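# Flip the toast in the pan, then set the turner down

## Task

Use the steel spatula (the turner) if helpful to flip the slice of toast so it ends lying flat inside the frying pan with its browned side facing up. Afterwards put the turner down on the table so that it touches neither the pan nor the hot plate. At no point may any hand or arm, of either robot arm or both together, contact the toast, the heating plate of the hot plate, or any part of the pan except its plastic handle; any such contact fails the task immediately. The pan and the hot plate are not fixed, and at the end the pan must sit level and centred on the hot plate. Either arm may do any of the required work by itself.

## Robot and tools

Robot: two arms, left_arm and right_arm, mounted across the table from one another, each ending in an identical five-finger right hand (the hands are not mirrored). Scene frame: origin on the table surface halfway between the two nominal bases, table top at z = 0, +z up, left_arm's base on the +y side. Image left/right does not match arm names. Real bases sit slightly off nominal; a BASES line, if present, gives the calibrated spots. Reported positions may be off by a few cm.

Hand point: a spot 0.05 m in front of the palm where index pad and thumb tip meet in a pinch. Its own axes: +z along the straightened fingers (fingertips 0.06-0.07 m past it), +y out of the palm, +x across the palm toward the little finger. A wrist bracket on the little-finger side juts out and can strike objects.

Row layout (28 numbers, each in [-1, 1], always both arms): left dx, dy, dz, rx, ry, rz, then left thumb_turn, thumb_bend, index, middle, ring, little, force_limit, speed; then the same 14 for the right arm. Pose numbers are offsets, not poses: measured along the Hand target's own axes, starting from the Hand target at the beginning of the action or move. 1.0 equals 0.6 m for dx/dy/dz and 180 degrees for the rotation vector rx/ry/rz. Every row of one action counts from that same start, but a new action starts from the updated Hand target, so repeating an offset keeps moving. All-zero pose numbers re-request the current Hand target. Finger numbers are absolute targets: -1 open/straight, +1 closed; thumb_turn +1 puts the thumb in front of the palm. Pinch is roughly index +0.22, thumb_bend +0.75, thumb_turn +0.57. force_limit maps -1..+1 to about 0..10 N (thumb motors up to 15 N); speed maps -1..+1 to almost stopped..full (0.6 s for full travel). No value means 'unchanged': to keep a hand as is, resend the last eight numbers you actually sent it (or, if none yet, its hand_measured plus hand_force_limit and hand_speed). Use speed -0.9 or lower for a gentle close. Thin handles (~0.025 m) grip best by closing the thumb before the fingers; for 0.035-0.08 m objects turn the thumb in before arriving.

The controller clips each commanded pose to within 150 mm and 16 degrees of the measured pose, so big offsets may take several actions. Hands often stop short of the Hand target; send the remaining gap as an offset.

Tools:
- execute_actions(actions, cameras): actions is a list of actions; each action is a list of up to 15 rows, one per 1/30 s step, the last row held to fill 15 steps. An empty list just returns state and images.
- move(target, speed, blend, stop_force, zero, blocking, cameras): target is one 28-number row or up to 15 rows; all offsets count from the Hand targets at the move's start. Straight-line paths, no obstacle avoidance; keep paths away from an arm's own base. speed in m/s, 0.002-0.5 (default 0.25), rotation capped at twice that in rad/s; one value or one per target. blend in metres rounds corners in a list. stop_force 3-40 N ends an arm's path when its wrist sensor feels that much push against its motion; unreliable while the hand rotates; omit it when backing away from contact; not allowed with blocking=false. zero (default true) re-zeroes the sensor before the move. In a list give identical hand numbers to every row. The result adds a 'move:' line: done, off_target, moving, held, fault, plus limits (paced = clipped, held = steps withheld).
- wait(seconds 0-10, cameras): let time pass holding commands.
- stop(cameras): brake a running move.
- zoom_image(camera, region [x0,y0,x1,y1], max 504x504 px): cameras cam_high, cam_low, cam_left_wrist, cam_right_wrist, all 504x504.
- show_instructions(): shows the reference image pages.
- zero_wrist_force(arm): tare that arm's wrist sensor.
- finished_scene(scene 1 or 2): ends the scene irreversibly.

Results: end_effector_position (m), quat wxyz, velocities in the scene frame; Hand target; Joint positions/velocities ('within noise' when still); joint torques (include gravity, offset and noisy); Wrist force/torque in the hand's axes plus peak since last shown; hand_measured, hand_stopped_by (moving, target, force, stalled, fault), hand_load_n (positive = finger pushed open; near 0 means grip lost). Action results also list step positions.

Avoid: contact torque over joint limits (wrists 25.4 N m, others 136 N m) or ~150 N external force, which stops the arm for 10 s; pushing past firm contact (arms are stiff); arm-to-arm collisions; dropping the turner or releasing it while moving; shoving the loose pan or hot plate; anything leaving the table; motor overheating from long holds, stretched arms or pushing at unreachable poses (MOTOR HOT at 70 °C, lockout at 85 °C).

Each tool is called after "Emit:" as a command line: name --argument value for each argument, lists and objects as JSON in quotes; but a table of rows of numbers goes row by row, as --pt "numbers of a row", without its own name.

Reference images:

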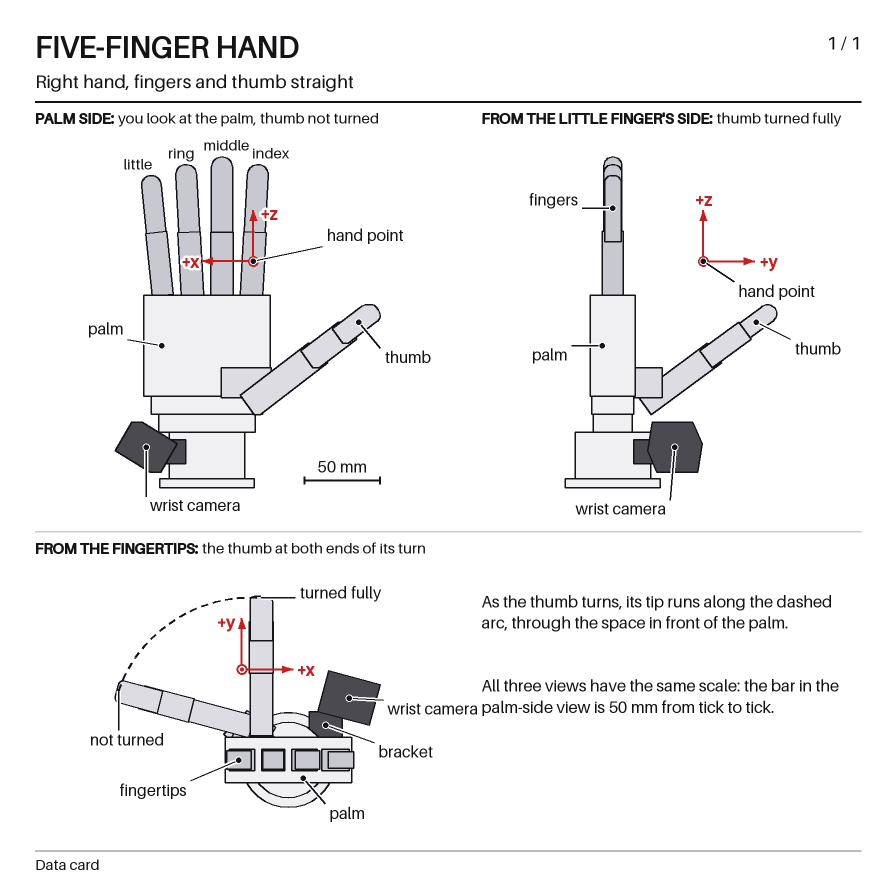

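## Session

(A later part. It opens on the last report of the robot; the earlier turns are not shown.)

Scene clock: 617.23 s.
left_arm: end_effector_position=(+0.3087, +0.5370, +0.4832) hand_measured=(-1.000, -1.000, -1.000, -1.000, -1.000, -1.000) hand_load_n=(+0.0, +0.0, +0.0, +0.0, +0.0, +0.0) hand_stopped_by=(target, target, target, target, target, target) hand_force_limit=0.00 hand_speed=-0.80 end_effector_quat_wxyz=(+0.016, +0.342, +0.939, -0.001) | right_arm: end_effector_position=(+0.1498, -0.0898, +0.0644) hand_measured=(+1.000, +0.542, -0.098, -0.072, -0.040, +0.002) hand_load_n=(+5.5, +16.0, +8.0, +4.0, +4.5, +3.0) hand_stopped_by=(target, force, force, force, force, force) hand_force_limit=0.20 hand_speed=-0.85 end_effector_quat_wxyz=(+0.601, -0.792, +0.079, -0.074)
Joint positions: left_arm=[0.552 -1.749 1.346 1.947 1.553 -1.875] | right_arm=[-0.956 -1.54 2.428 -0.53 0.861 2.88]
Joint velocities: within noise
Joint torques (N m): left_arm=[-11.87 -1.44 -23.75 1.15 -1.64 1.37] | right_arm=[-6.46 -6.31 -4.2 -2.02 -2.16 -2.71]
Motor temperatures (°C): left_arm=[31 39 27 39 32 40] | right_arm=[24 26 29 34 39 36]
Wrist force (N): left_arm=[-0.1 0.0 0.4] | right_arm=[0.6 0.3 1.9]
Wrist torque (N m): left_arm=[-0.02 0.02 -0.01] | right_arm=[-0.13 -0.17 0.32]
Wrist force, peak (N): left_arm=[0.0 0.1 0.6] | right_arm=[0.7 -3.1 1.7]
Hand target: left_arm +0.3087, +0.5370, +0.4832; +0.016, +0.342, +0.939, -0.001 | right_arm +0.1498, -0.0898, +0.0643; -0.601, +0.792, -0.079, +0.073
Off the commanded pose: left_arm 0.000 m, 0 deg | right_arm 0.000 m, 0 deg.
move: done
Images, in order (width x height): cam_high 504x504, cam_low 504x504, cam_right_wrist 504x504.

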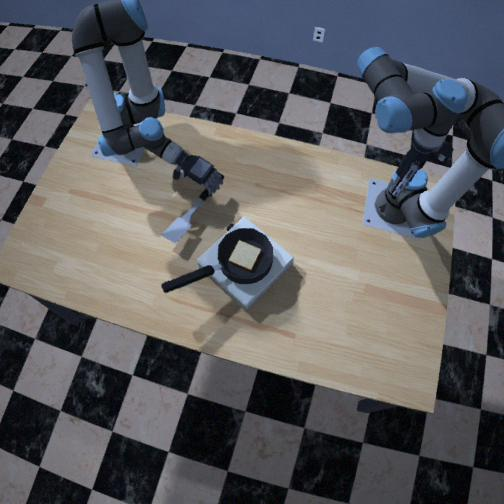

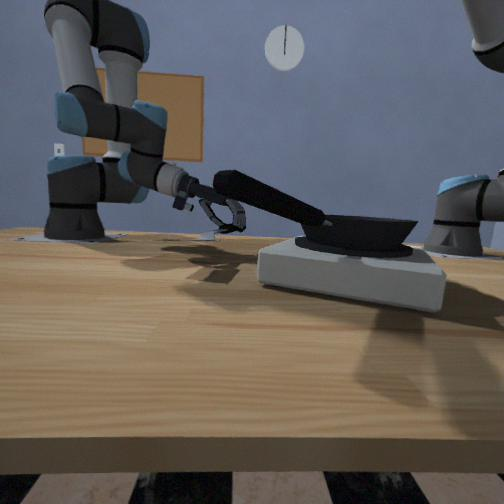

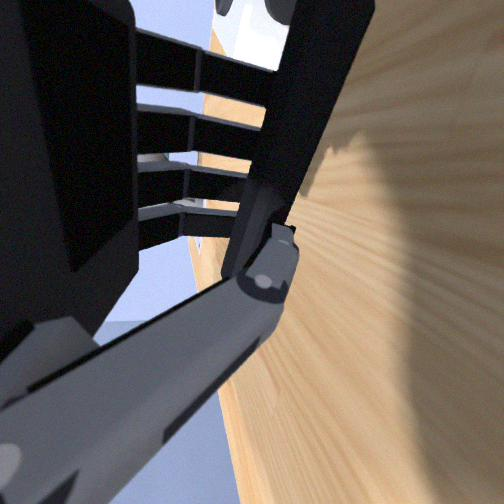

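Emit:
move --target '[-0.3,-0.2023,0.2142,0.0364,-0.078,0.2762,-1,-1,-1,-1,-1,-1,0,-0.8,0.0047,-0.209,-0.058,0,0,0,1,0.82,0.36,0.36,0.36,0.36,0.2,-0.85]' --speed 0.15

Scene clock: 656.47 s.
left_arm: end_effector_position=(+0.3721, +0.3267, +0.3592) hand_measured=(-1.000, -1.000, -1.000, -1.000, -1.000, -1.000) hand_load_n=(+0.0, +0.0, +0.0, +0.5, +0.0, +0.0) hand_stopped_by=(target, target, target, target, target, target) hand_force_limit=0.00 hand_speed=-0.80 end_effector_quat_wxyz=(+0.107, +0.702, +0.699, -0.087) | right_arm: end_effector_position=(+0.1499, -0.0900, +0.1945) hand_measured=(+1.000, +0.542, -0.098, -0.072, -0.040, +0.002) hand_load_n=(+5.5, +16.0, +8.0, +4.0, +4.5, +3.0) hand_stopped_by=(target, force, force, force, force, force) hand_force_limit=0.20 hand_speed=-0.85 end_effector_quat_wxyz=(+0.601, -0.792, +0.079, -0.074)
Joint positions: left_arm=[0.577 -1.557 1.489 1.393 1.7 -0.99] | right_arm=[-0.957 -1.799 2.229 -0.071 0.86 2.88]
Joint velocities: within noise
Joint torques (N m): left_arm=[-13.3 -25.37 -26.37 1.49 -1.65 1.85] | right_arm=[-6.5 1.81 -9.76 -2.41 -2.25 -2.32]
Motor temperatures (°C): left_arm=[31 39 27 39 32 40] | right_arm=[24 26 29 34 39 36]
Wrist force (N): left_arm=[0.2 0.1 -0.3] | right_arm=[0.1 0.4 1.9]
Wrist torque (N m): left_arm=[0.03 0.02 0.00] | right_arm=[-0.12 -0.09 0.31]
Wrist force, peak (N): left_arm=[-0.3 0.4 0.6] | right_arm=[0.2 0.4 2.3]
Hand target: left_arm +0.3720, +0.3266, +0.3592; +0.107, +0.702, +0.699, -0.087 | right_arm +0.1498, -0.0900, +0.1945; -0.601, +0.792, -0.079, +0.073
Off the commanded pose: left_arm 0.000 m, 0 deg | right_arm 0.000 m, 0 deg.
move: done

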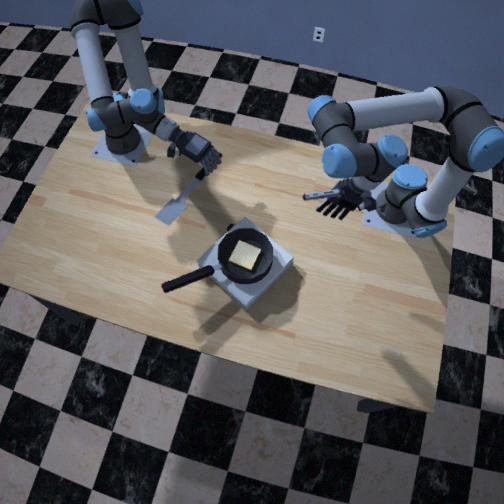

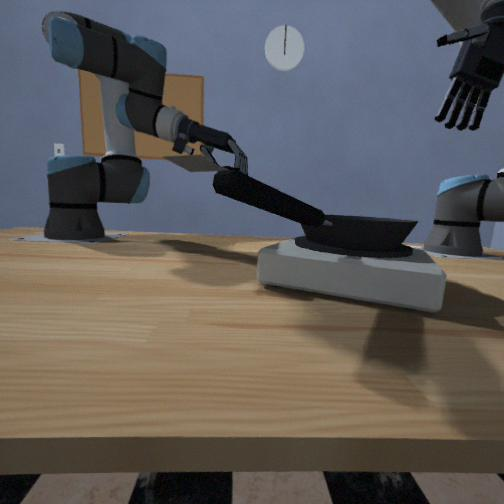

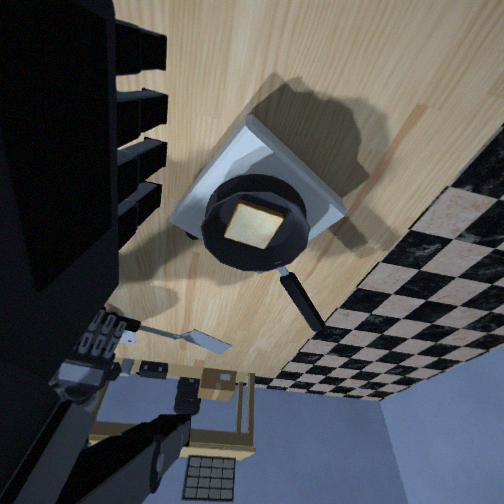

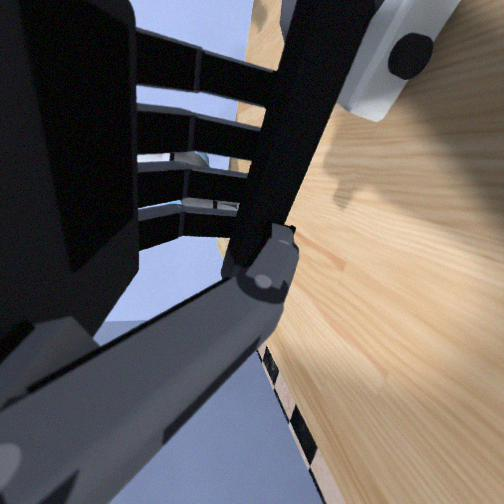

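Emit:
zoom_image --camera "cam_left_wrist" --region '[160, 100, 360, 300]'

Emit:
zoom_image --camera "cam_left_wrist" --region '[50, 290, 250, 420]'

Scaled by 2.520.

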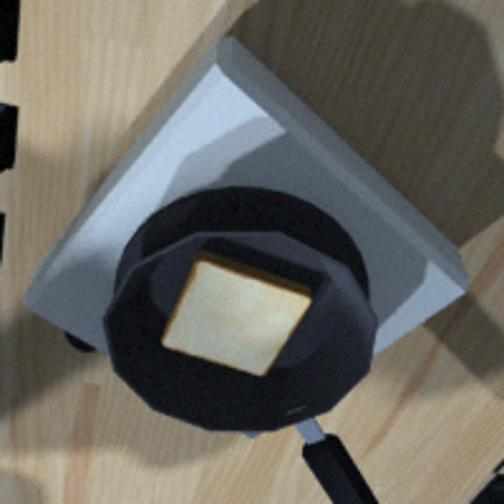

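Scaled by 2.520.

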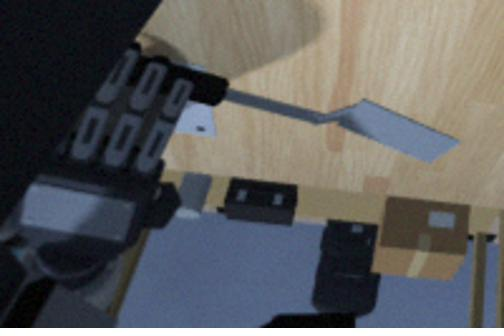

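Emit:
move --target '[0,0,0,0,0,0,-1,-1,-1,-1,-1,-1,0,-0.8,-0.1995,-0.1117,0.3487,0,0,0,1,0.82,0.36,0.36,0.36,0.36,0.2,-0.85]' --speed 0.15

Emit:
zoom_image --camera "cam_left_wrist" --region '[110, 80, 362, 332]'

Emit:
zoom_image --camera "cam_low" --region '[200, 120, 450, 320]'

Scene clock: 706.90 s.
left_arm: end_effector_position=(+0.3720, +0.3266, +0.3592) hand_measured=(-1.000, -1.000, -1.000, -1.000, -1.000, -1.000) hand_load_n=(+0.0, +0.0, +0.0, +0.0, +0.0, +0.0) hand_stopped_by=(target, target, target, target, target, target) hand_force_limit=0.00 hand_speed=-0.80 end_effector_quat_wxyz=(+0.107, +0.702, +0.699, -0.087) | right_arm: end_effector_position=(+0.0797, +0.1500, +0.2008) hand_measured=(+1.000, +0.542, -0.098, -0.072, -0.040, +0.002) hand_load_n=(+6.0, +16.0, +8.5, +4.0, +5.0, +3.0) hand_stopped_by=(target, force, force, force, force, force) hand_force_limit=0.20 hand_speed=-0.85 end_effector_quat_wxyz=(+0.601, -0.792, +0.079, -0.073)
Joint positions: left_arm=[0.577 -1.557 1.489 1.393 1.7 -0.989] | right_arm=[-0.356 -1.275 1.659 -0.112 1.434 3.082]
Joint velocities: within noise
Joint torques (N m): left_arm=[-12.7 -27.97 -21 0.43 -1.77 0.63] | right_arm=[6.07 -26.78 -30.89 -3.65 -0.21 -2.64]
Motor temperatures (°C): left_arm=[31 39 26 39 32 40] | right_arm=[24 26 29 34 38 36]
Wrist force (N): left_arm=[-0.3 -0.2 -0.2] | right_arm=[0.5 0.5 1.8]
Wrist torque (N m): left_arm=[-0.03 0.10 -0.04] | right_arm=[-0.11 -0.15 0.36]
Wrist force, peak (N): left_arm=[-0.4 0.4 -0.2] | right_arm=[-0.5 -0.1 3.6]
Hand target: left_arm +0.3720, +0.3266, +0.3592; +0.107, +0.702, +0.699, -0.087 | right_arm +0.0797, +0.1501, +0.2008; -0.601, +0.792, -0.079, +0.073
Off the commanded pose: left_arm 0.000 m, 0 deg | right_arm 0.000 m, 0 deg.
move: done

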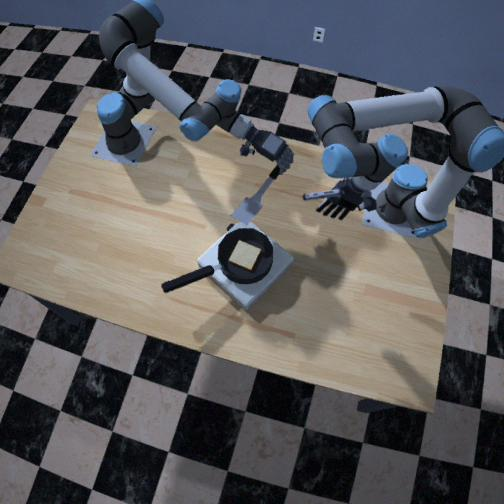

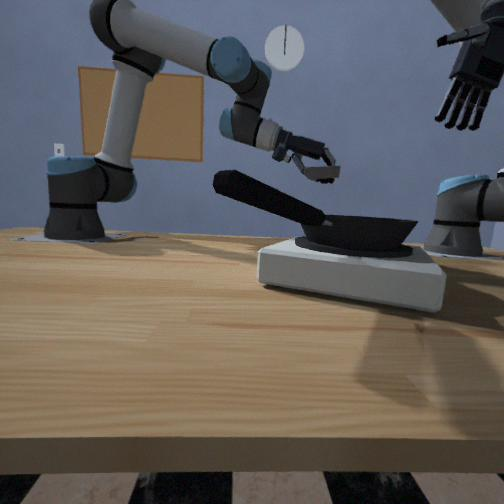

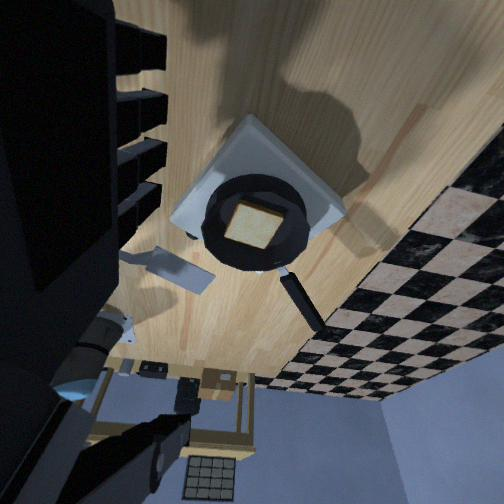

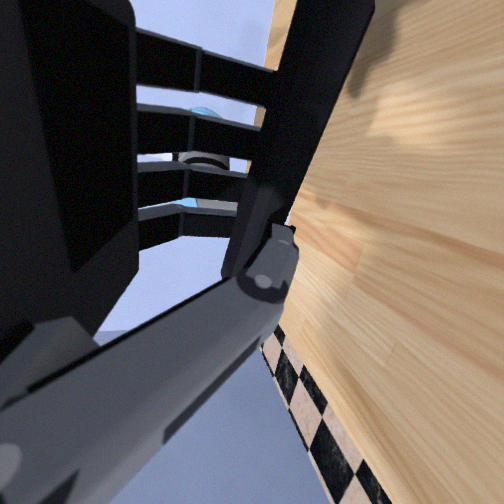

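Scaled by 2.000.

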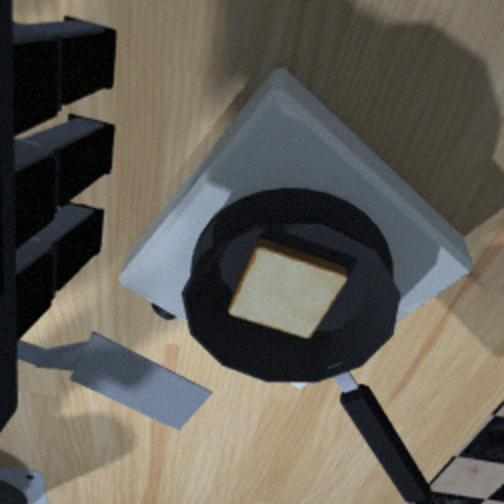

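Scaled by 2.016.

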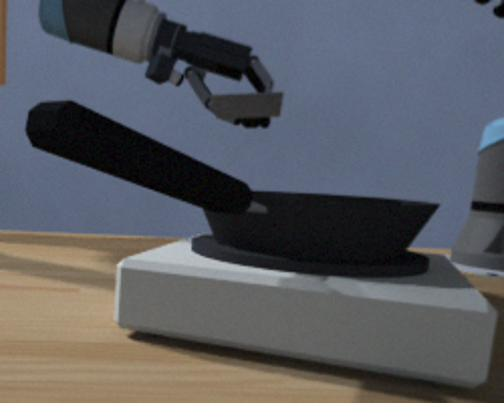

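Emit:
zoom_image --camera "cam_low" --region '[265, 120, 355, 200]'

Emit:
zoom_image --camera "cam_high" --region '[200, 120, 310, 230]'

Scaled by 5.600.

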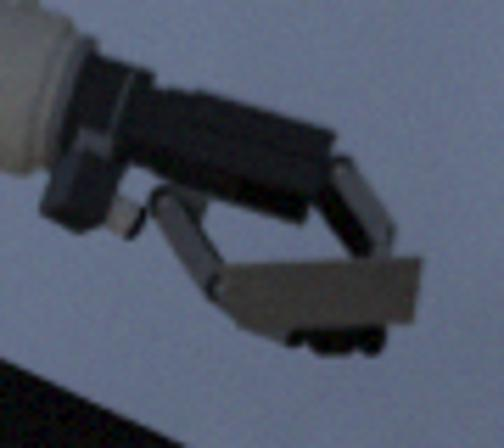

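Scaled by 4.582.

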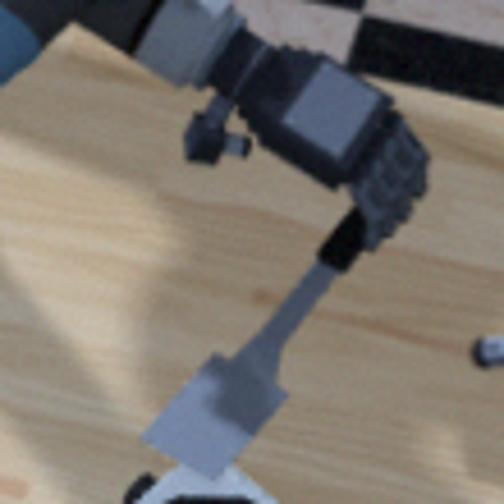

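Emit:
move --target '[0,0,0,0,0,0,-1,-1,-1,-1,-1,-1,0,-0.8,0.0798,-0.1992,-0.001,0.0007,-0.0321,-0.0089,1,0.82,0.36,0.36,0.36,0.36,0.2,-0.85]' --speed 0.15 --cameras '[]'

Emit:
move --target '[0,0,0,0,0,0,-1,-1,-1,-1,-1,-1,0,-0.8,0,0,0,0,0,0.189,1,0.82,0.36,0.36,0.36,0.36,0.2,-0.85]' --speed 0.25

Emit:
zoom_image --camera "cam_left_wrist" --region '[110, 80, 362, 332]'

Emit:
zoom_image --camera "cam_low" --region '[200, 120, 450, 320]'

Scene clock: 809.20 s.
left_arm: end_effector_position=(+0.3720, +0.3266, +0.3592) hand_measured=(-1.000, -1.000, -1.000, -1.000, -1.000, -1.000) hand_load_n=(+0.0, +0.0, +0.0, +0.0, +0.0, +0.0) hand_stopped_by=(target, target, target, target, target, target) hand_force_limit=0.00 hand_speed=-0.80 end_effector_quat_wxyz=(+0.107, +0.702, +0.699, -0.087) | right_arm: end_effector_position=(+0.1309, +0.1709, +0.3169) hand_measured=(+1.000, +0.542, -0.098, -0.072, -0.040, +0.002) hand_load_n=(+6.0, +16.0, +8.0, +4.0, +4.5, +3.0) hand_stopped_by=(target, force, force, force, force, force) hand_force_limit=0.20 hand_speed=-0.85 end_effector_quat_wxyz=(+0.604, -0.795, +0.038, -0.042)
Joint positions: left_arm=[0.577 -1.557 1.489 1.393 1.7 -0.989] | right_arm=[-0.481 -1.259 1.333 0.214 1.213 3.016]
Joint velocities: within noise
Joint torques (N m): left_arm=[-13.78 -28.97 -15.16 0.35 -1.57 -1.71] | right_arm=[-0.01 -47.99 -30.15 0.19 -0.89 2.56]
Motor temperatures (°C): left_arm=[31 39 26 39 32 39] | right_arm=[24 25 29 34 38 35]
Wrist force (N): left_arm=[0.0 0.0 0.0] | right_arm=[0.4 0.2 2.0]
Wrist torque (N m): left_arm=[0.00 0.04 -0.02] | right_arm=[-0.16 -0.12 0.35]
Wrist force, peak (N): left_arm=[-0.6 0.1 -0.3] | right_arm=[0.0 2.1 2.0]
Hand target: left_arm +0.3720, +0.3266, +0.3592; +0.107, +0.702, +0.699, -0.087 | right_arm +0.1308, +0.1709, +0.3172; -0.604, +0.795, -0.038, +0.042
Off the commanded pose: left_arm 0.000 m, 0 deg | right_arm 0.000 m, 0 deg.
move: done
No camera images: "cameras" was empty.

Scene clock: 810.90 s.
left_arm: end_effector_position=(+0.3720, +0.3266, +0.3592) hand_measured=(-1.000, -1.000, -1.000, -1.000, -1.000, -1.000) hand_load_n=(+0.0, +0.0, +0.0, +0.0, +0.5, +0.0) hand_stopped_by=(target, target, target, target, target, target) hand_force_limit=0.00 hand_speed=-0.80 end_effector_quat_wxyz=(+0.107, +0.702, +0.699, -0.087) | right_arm: end_effector_position=(+0.1309, +0.1709, +0.3171) hand_measured=(+1.000, +0.542, -0.098, -0.072, -0.040, +0.002) hand_load_n=(+5.5, +16.0, +8.0, +4.0, +5.0, +3.5) hand_stopped_by=(target, force, force, force, force, force) hand_force_limit=0.20 hand_speed=-0.85 end_effector_quat_wxyz=(+0.590, -0.749, +0.269, +0.137)
Joint positions: left_arm=[0.577 -1.557 1.489 1.393 1.7 -0.989] | right_arm=[-0.542 -1.258 1.399 0.154 1.155 3.591]
Joint velocities: within noise
Joint torques (N m): left_arm=[-14.07 -27.52 -11.97 0.39 -1.8 -1.54] | right_arm=[8.09 -48.19 -30.95 1.55 1.96 2.29]
Motor temperatures (°C): left_arm=[31 39 26 39 32 39] | right_arm=[24 25 29 34 38 35]
Wrist force (N): left_arm=[-0.2 -0.1 -0.3] | right_arm=[0.1 0.5 2.2]
Wrist torque (N m): left_arm=[-0.01 0.06 -0.02] | right_arm=[-0.13 -0.06 0.24]
Wrist force, peak (N): left_arm=[0.0 -0.1 -0.5] | right_arm=[0.2 0.4 2.6]
Hand target: left_arm +0.3720, +0.3266, +0.3592; +0.107, +0.702, +0.699, -0.087 | right_arm +0.1308, +0.1709, +0.3172; -0.590, +0.749, -0.269, -0.137
Off the commanded pose: left_arm 0.000 m, 0 deg | right_arm 0.000 m, 0 deg.
move: done

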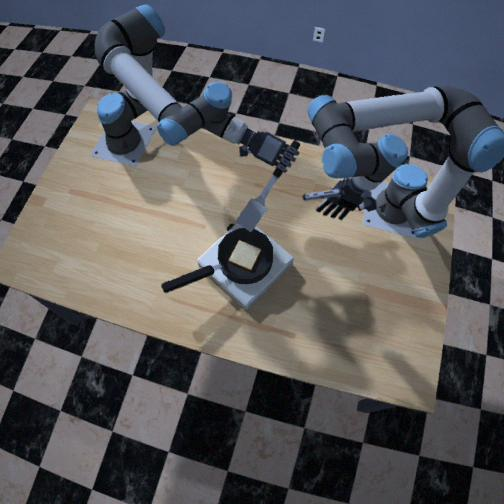

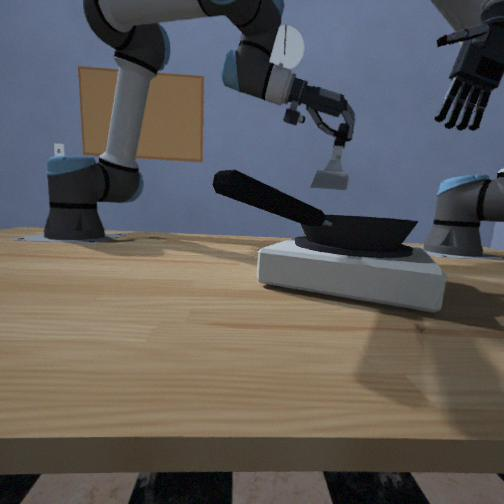

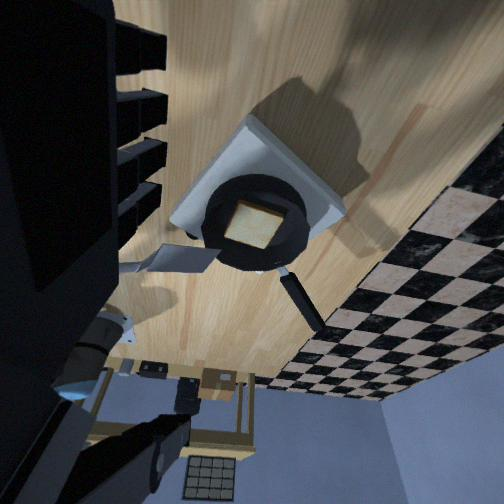

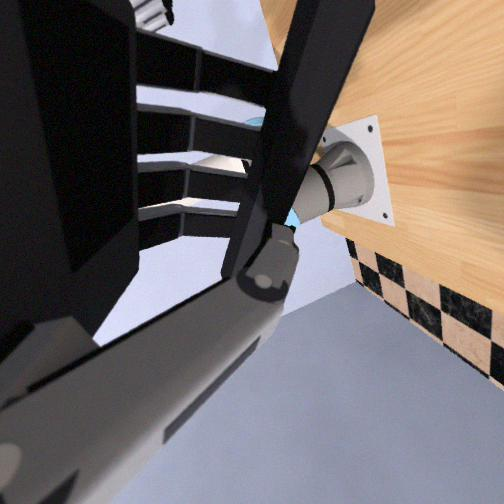

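Scaled by 2.000.

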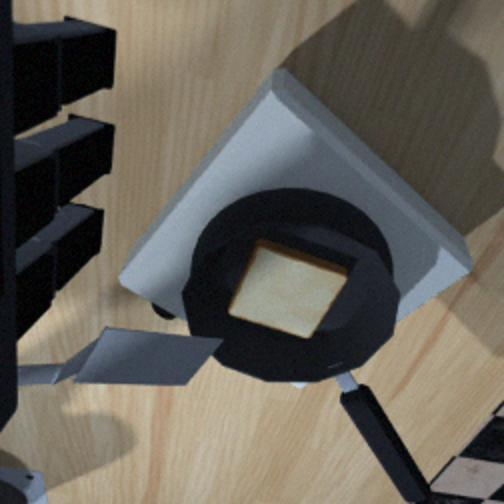

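Scaled by 2.016.

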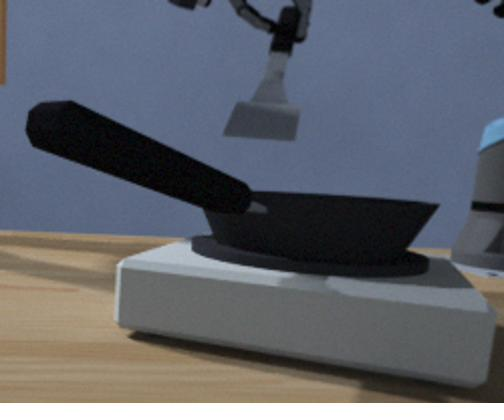

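Emit:
move --target '[0,0,0,0,0,0,-1,-1,-1,-1,-1,-1,0,-0.8,0,0,0,-0.0145,-0.0476,-0.0064,1,0.82,0.36,0.36,0.36,0.36,0.2,-0.85]' --speed 0.25

Emit:
zoom_image --camera "cam_left_wrist" --region '[110, 130, 310, 330]'

Emit:
zoom_image --camera "cam_low" --region '[290, 130, 430, 270]'

Scene clock: 846.47 s.
left_arm: end_effector_position=(+0.3720, +0.3266, +0.3592) hand_measured=(-1.000, -1.000, -1.000, -1.000, -1.000, -1.000) hand_load_n=(-0.5, +0.0, +0.0, +0.0, +0.0, +0.0) hand_stopped_by=(target, target, target, target, target, target) hand_force_limit=0.00 hand_speed=-0.80 end_effector_quat_wxyz=(+0.107, +0.702, +0.699, -0.087) | right_arm: end_effector_position=(+0.1309, +0.1710, +0.3171) hand_measured=(+1.000, +0.542, -0.098, -0.072, -0.040, +0.002) hand_load_n=(+6.0, +16.0, +8.0, +4.0, +5.0, +3.5) hand_stopped_by=(target, force, force, force, force, force) hand_force_limit=0.20 hand_speed=-0.85 end_effector_quat_wxyz=(+0.593, -0.753, +0.213, +0.192)
Joint positions: left_arm=[0.577 -1.557 1.489 1.393 1.7 -0.989] | right_arm=[-0.6 -1.222 1.378 0.124 0.944 3.565]
Joint velocities: within noise
Joint torques (N m): left_arm=[-12.43 -27.62 -14.89 0.42 -1.76 -1.36] | right_arm=[1.77 -49.35 -11.68 1.76 -2.25 2.61]
Motor temperatures (°C): left_arm=[31 39 26 39 32 39] | right_arm=[24 25 29 34 38 35]
Wrist force (N): left_arm=[-0.1 0.2 0.1] | right_arm=[0.3 0.4 2.4]
Wrist torque (N m): left_arm=[0.01 0.04 -0.01] | right_arm=[-0.17 -0.07 0.23]
Wrist force, peak (N): left_arm=[-0.3 -0.1 -0.7] | right_arm=[0.5 0.4 2.9]
Hand target: left_arm +0.3720, +0.3266, +0.3592; +0.107, +0.702, +0.699, -0.087 | right_arm +0.1308, +0.1709, +0.3172; -0.593, +0.753, -0.213, -0.192
Off the commanded pose: left_arm 0.000 m, 0 deg | right_arm 0.000 m, 0 deg.
move: done

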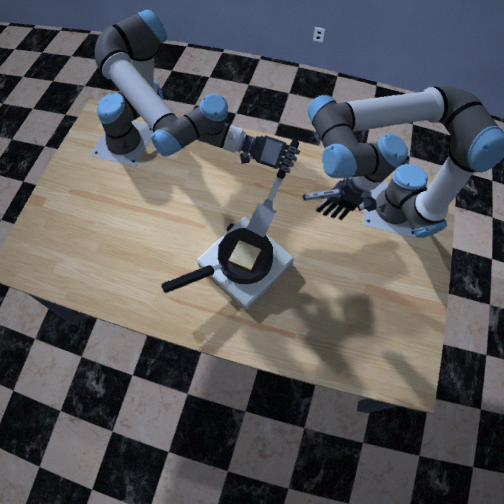

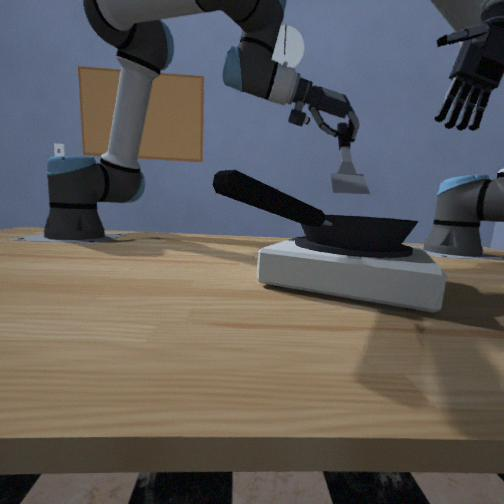

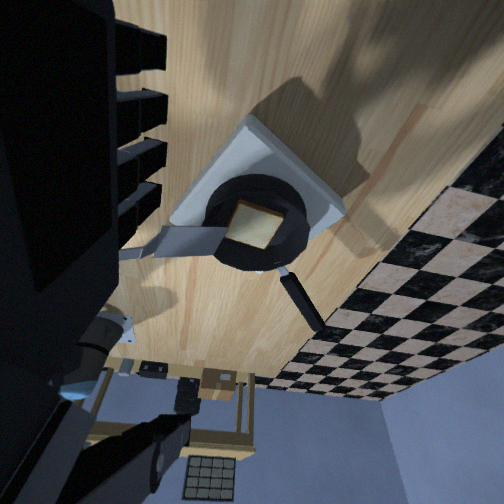

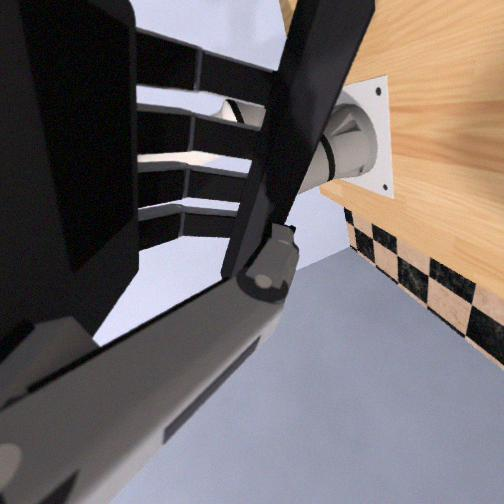

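Scaled by 2.520.

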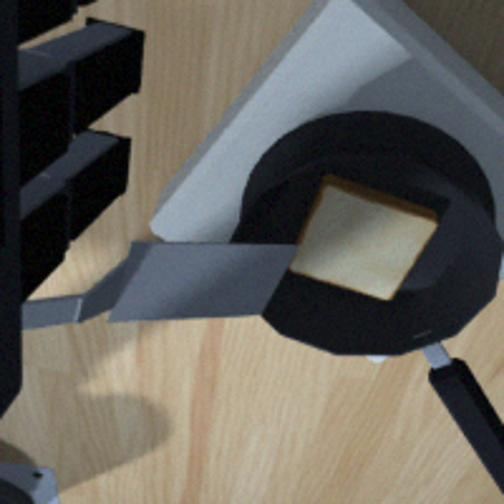

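Scaled by 3.600.

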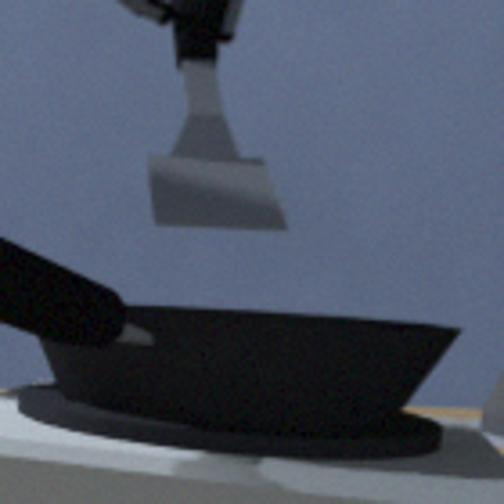

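Emit:
move --target '[0,0,0,0,0,0,-1,-1,-1,-1,-1,-1,0,-0.8,0.0077,-0.0818,-0.0473,-0.0106,-0.0291,0.0438,1,0.82,0.36,0.36,0.36,0.36,0.2,-0.85]' --speed 0.25

Emit:
zoom_image --camera "cam_left_wrist" --region '[110, 130, 310, 330]'

Emit:
zoom_image --camera "cam_low" --region '[290, 130, 430, 270]'

Scene clock: 908.53 s.
left_arm: end_effector_position=(+0.3720, +0.3266, +0.3592) hand_measured=(-1.000, -1.000, -1.000, -1.000, -1.000, -1.000) hand_load_n=(+0.0, +0.0, +0.0, +0.0, +0.0, +0.0) hand_stopped_by=(target, target, target, target, target, target) hand_force_limit=0.00 hand_speed=-0.80 end_effector_quat_wxyz=(+0.107, +0.702, +0.699, -0.087) | right_arm: end_effector_position=(+0.1627, +0.1530, +0.3606) hand_measured=(+1.000, +0.542, -0.098, -0.072, -0.040, +0.002) hand_load_n=(+5.5, +15.5, +8.0, +4.0, +4.5, +3.5) hand_stopped_by=(target, force, force, force, force, force) hand_force_limit=0.20 hand_speed=-0.85 end_effector_quat_wxyz=(+0.574, -0.736, +0.234, +0.270)
Joint positions: left_arm=[0.577 -1.557 1.489 1.393 1.7 -0.989] | right_arm=[-0.708 -1.202 1.283 0.21 0.744 3.672]
Joint velocities: within noise
Joint torques (N m): left_arm=[-12.01 -28.3 -13.91 0.69 -1.44 -1.66] | right_arm=[-6.4 -49.8 -20.31 -2.29 -2.42 0.4]
Motor temperatures (°C): left_arm=[31 39 26 39 32 39] | right_arm=[24 26 29 34 38 35]
Wrist force (N): left_arm=[-0.4 0.0 -0.3] | right_arm=[0.2 0.4 2.3]
Wrist torque (N m): left_arm=[0.02 0.11 -0.04] | right_arm=[-0.17 -0.01 0.18]
Wrist force, peak (N): left_arm=[-0.5 0.3 -0.1] | right_arm=[-0.3 1.3 2.9]
Hand target: left_arm +0.3720, +0.3266, +0.3592; +0.107, +0.702, +0.699, -0.087 | right_arm +0.1627, +0.1530, +0.3608; -0.575, +0.736, -0.234, -0.270
Off the commanded pose: left_arm 0.000 m, 0 deg | right_arm 0.000 m, 0 deg.
move: done

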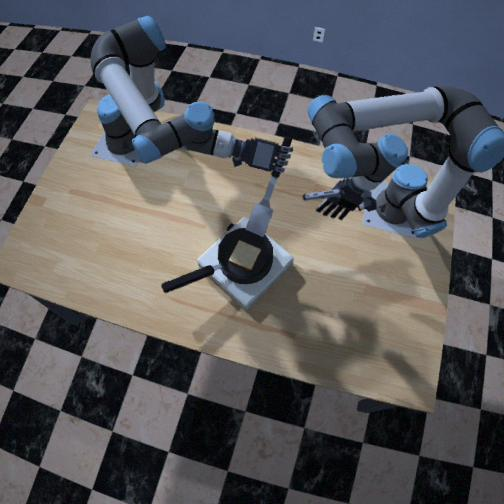

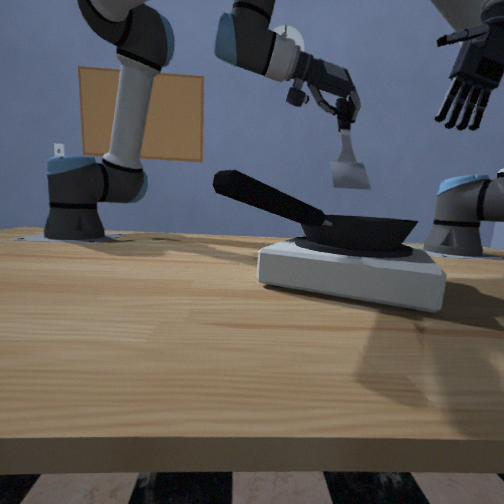

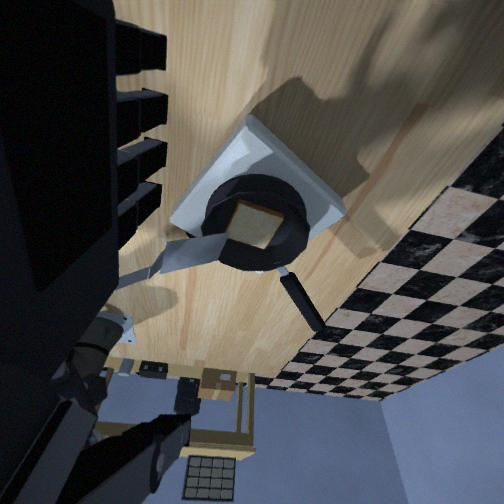

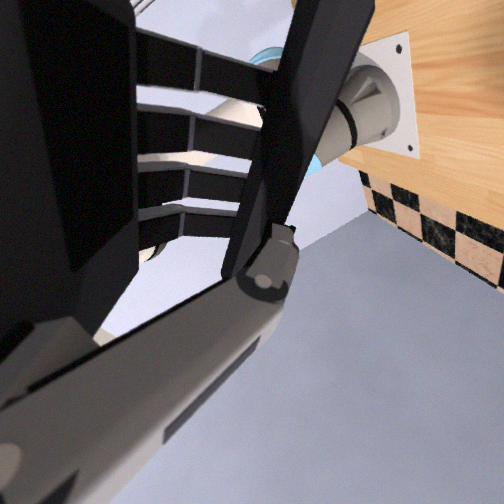

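Scaled by 2.520.

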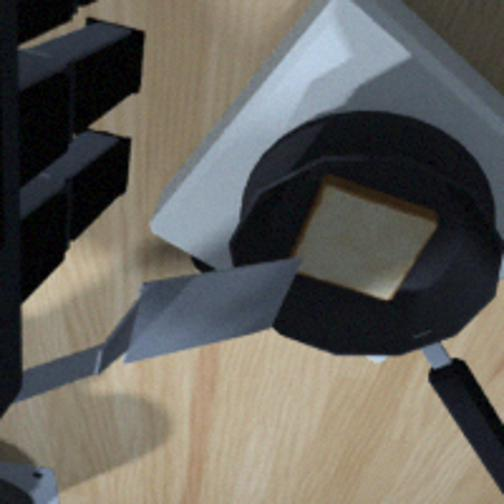

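Scaled by 3.600.

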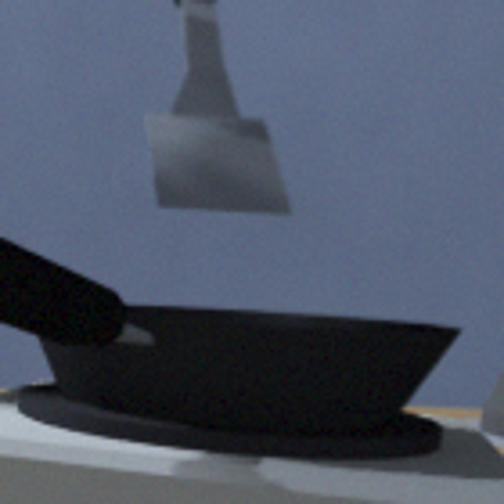

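Emit:
move --target '[0,0,0,0,0,0,-1,-1,-1,-1,-1,-1,0,-0.8,0.0829,0.0452,-0.0082,0,-0.0074,0.0268,1,0.82,0.36,0.36,0.36,0.36,0.2,-0.85]' --speed 0.1

Emit:
zoom_image --camera "cam_left_wrist" --region '[180, 150, 330, 300]'

Emit:
zoom_image --camera "cam_low" --region '[290, 130, 430, 270]'

Emit:
zoom_image --camera "cam_high" --region '[190, 180, 310, 300]'

Scene clock: 964.43 s.
left_arm: end_effector_position=(+0.3720, +0.3266, +0.3592) hand_measured=(-1.000, -1.000, -1.000, -1.000, -1.000, -1.000) hand_load_n=(+0.0, +0.0, +0.0, +0.0, +0.0, +0.0) hand_stopped_by=(target, target, target, target, target, target) hand_force_limit=0.00 hand_speed=-0.80 end_effector_quat_wxyz=(+0.107, +0.702, +0.699, -0.087) | right_arm: end_effector_position=(+0.1826, +0.1403, +0.3090) hand_measured=(+1.000, +0.542, -0.098, -0.072, -0.040, +0.002) hand_load_n=(+5.5, +16.0, +8.0, +4.0, +5.0, +3.5) hand_stopped_by=(target, force, force, force, force, force) hand_force_limit=0.20 hand_speed=-0.85 end_effector_quat_wxyz=(+0.565, -0.723, +0.258, +0.303)
Joint positions: left_arm=[0.577 -1.557 1.489 1.393 1.7 -0.989] | right_arm=[-0.762 -1.178 1.407 0.06 0.673 3.748]
Joint velocities: within noise
Joint torques (N m): left_arm=[-13.61 -28.02 -14.01 0.69 -1.61 -1.63] | right_arm=[4.18 -50.47 -23.42 0.21 0.7 -2.16]
Motor temperatures (°C): left_arm=[30 39 26 39 32 39] | right_arm=[24 26 29 34 37 35]
Wrist force (N): left_arm=[-0.2 0.2 -0.1] | right_arm=[-0.2 0.6 2.5]
Wrist torque (N m): left_arm=[0.03 0.07 -0.02] | right_arm=[-0.15 0.04 0.15]
Wrist force, peak (N): left_arm=[0.2 0.6 -0.1] | right_arm=[1.3 0.9 2.4]
Hand target: left_arm +0.3720, +0.3266, +0.3592; +0.107, +0.702, +0.699, -0.087 | right_arm +0.1826, +0.1403, +0.3090; -0.565, +0.723, -0.258, -0.303
Off the commanded pose: left_arm 0.000 m, 0 deg | right_arm 0.000 m, 0 deg.
move: done

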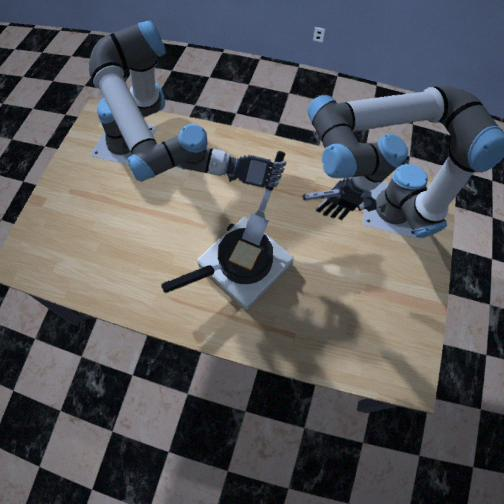

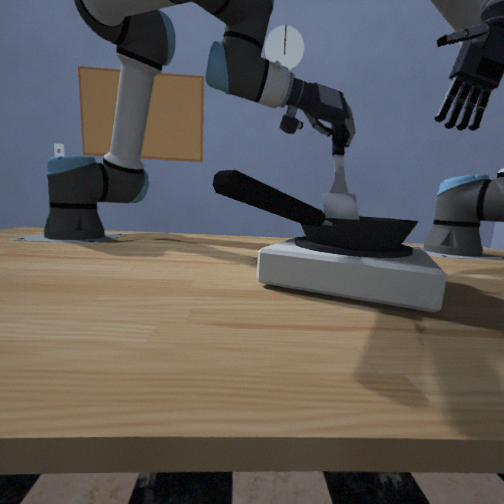

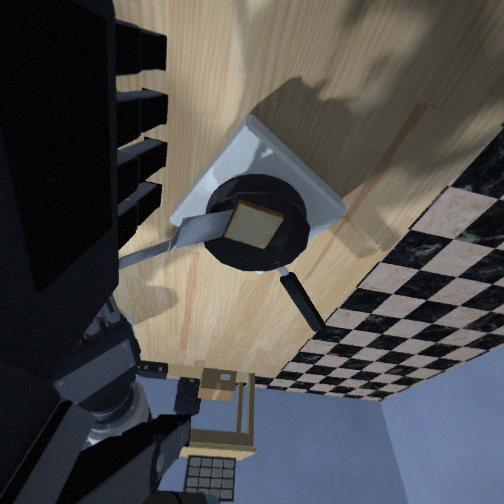

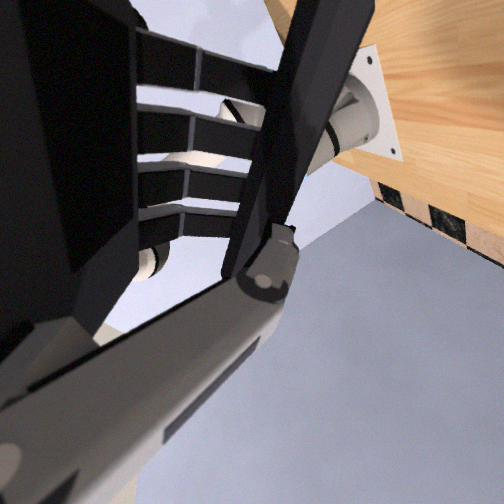

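Scaled by 3.360.

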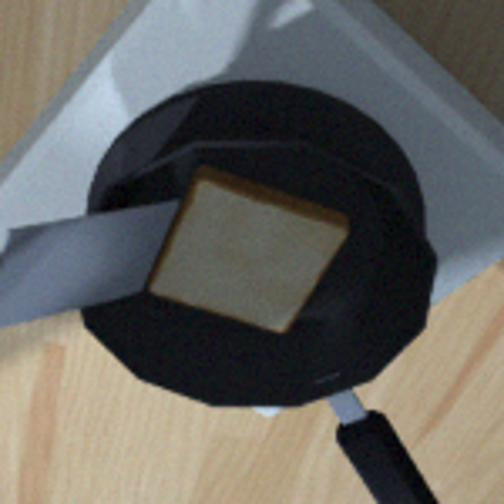

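Scaled by 3.600.

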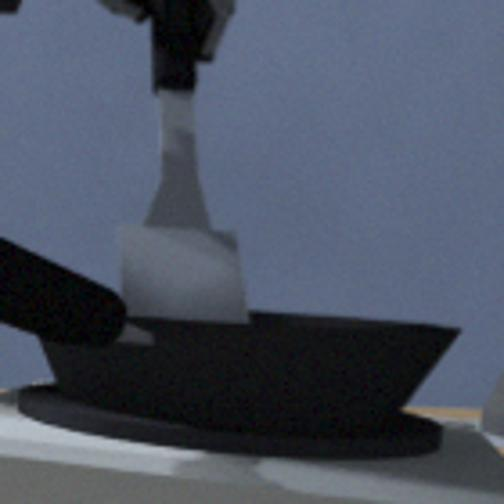

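Scaled by 4.200.

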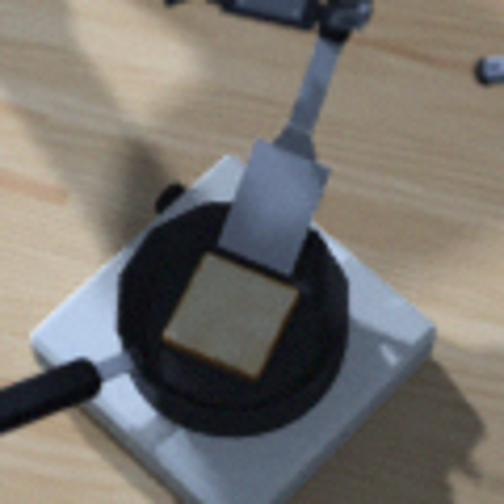

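Emit:
move --target '[0,0,0,0,0,0,-1,-1,-1,-1,-1,-1,0,-0.8,0.0489,0.0455,0.0054,0,0,0,1,0.82,0.36,0.36,0.36,0.36,0.2,-0.85]' --speed 0.02 --stop_force 3

Emit:
zoom_image --camera "cam_left_wrist" --region '[180, 150, 330, 300]'

Emit:
zoom_image --camera "cam_low" --region '[290, 130, 430, 270]'

Emit:
zoom_image --camera "cam_high" --region '[190, 180, 310, 300]'

Scene clock: 994.27 s.
left_arm: end_effector_position=(+0.3720, +0.3266, +0.3592) hand_measured=(-1.000, -1.000, -1.000, -1.000, -1.000, -1.000) hand_load_n=(+0.0, +0.0, +0.0, +0.0, +0.0, +0.0) hand_stopped_by=(target, target, target, target, target, target) hand_force_limit=0.00 hand_speed=-0.80 end_effector_quat_wxyz=(+0.107, +0.702, +0.699, -0.087) | right_arm: end_effector_position=(+0.1826, +0.1377, +0.2835) hand_measured=(+1.000, +0.542, -0.098, -0.072, -0.040, +0.002) hand_load_n=(+4.0, +14.5, +7.5, +4.5, +5.5, +5.0) hand_stopped_by=(target, force, force, force, force, force) hand_force_limit=0.20 hand_speed=-0.85 end_effector_quat_wxyz=(+0.565, -0.723, +0.258, +0.303)
Joint positions: left_arm=[0.577 -1.557 1.489 1.393 1.7 -0.989] | right_arm=[-0.765 -1.168 1.459 -0.001 0.67 3.746]
Joint velocities: within noise
Joint torques (N m): left_arm=[-14.2 -27.01 -16.12 0.73 -1.7 -1.65] | right_arm=[8.71 -50.22 -29.3 -2.12 1.38 1.99]
Motor temperatures (°C): left_arm=[30 38 26 39 32 39] | right_arm=[24 26 29 34 37 35]
Wrist force (N): left_arm=[0.2 0.0 -0.3] | right_arm=[0.3 -1.3 2.3]
Wrist torque (N m): left_arm=[0.00 0.02 0.00] | right_arm=[-0.23 0.00 -0.19]
Wrist force, peak (N): left_arm=[0.0 0.1 -0.8] | right_arm=[-1.9 -2.6 2.4]
Hand target: left_arm +0.3720, +0.3266, +0.3592; +0.107, +0.702, +0.699, -0.087 | right_arm +0.1826, +0.1377, +0.2835; -0.565, +0.723, -0.258, -0.303 (not the last commanded pose)
Off the commanded pose: left_arm 0.000 m, 0 deg | right_arm 0.015 m, 0 deg.
move: contact (right_arm)

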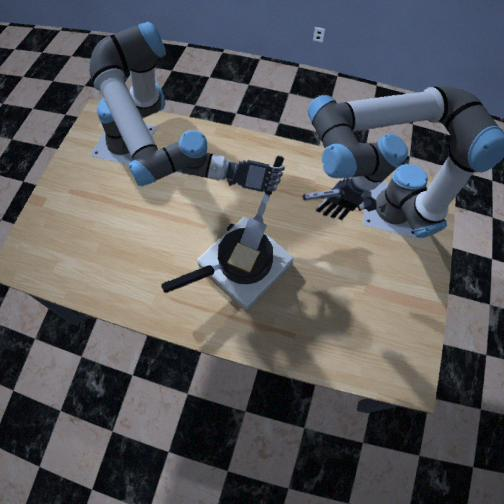

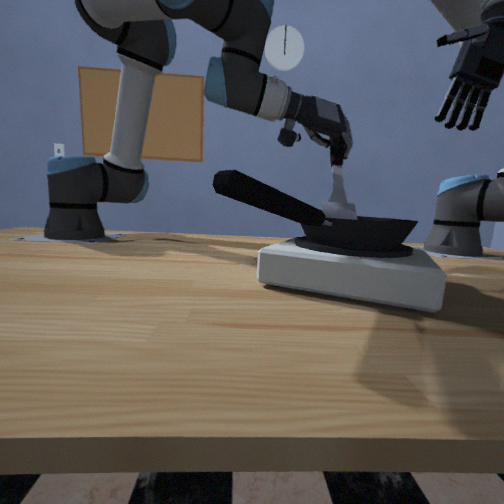

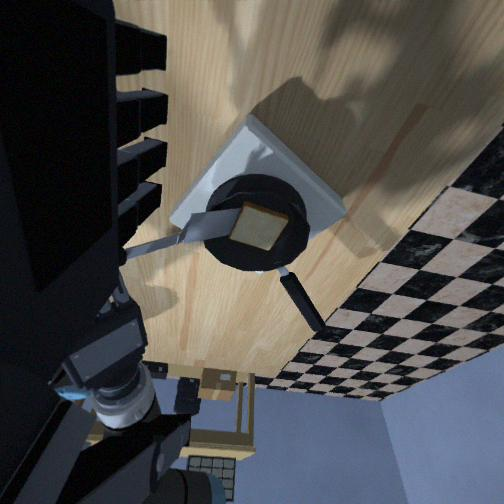

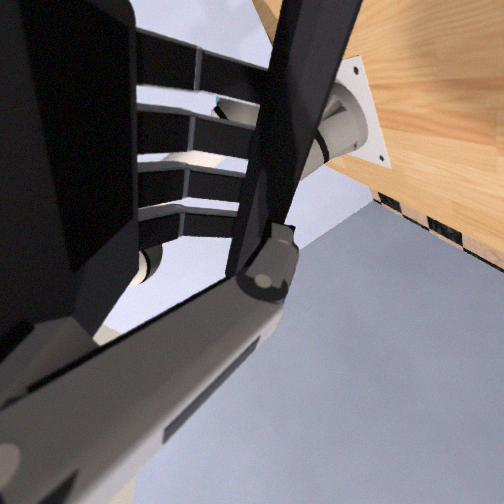

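Scaled by 3.360.

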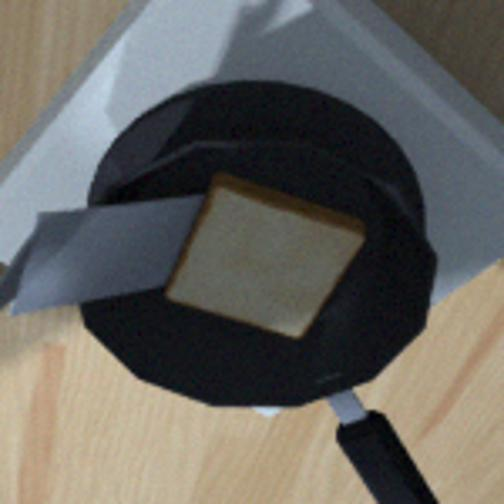

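Scaled by 3.600.

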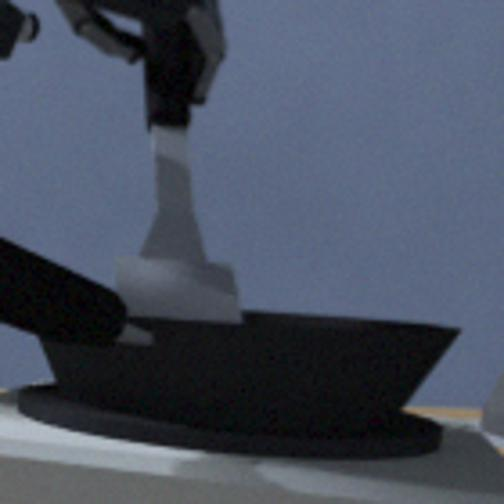

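Scaled by 4.200.

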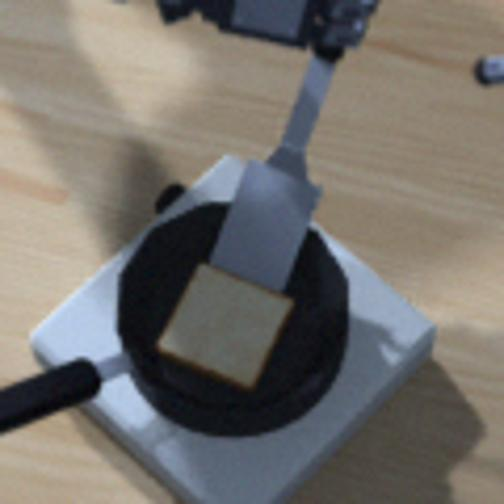

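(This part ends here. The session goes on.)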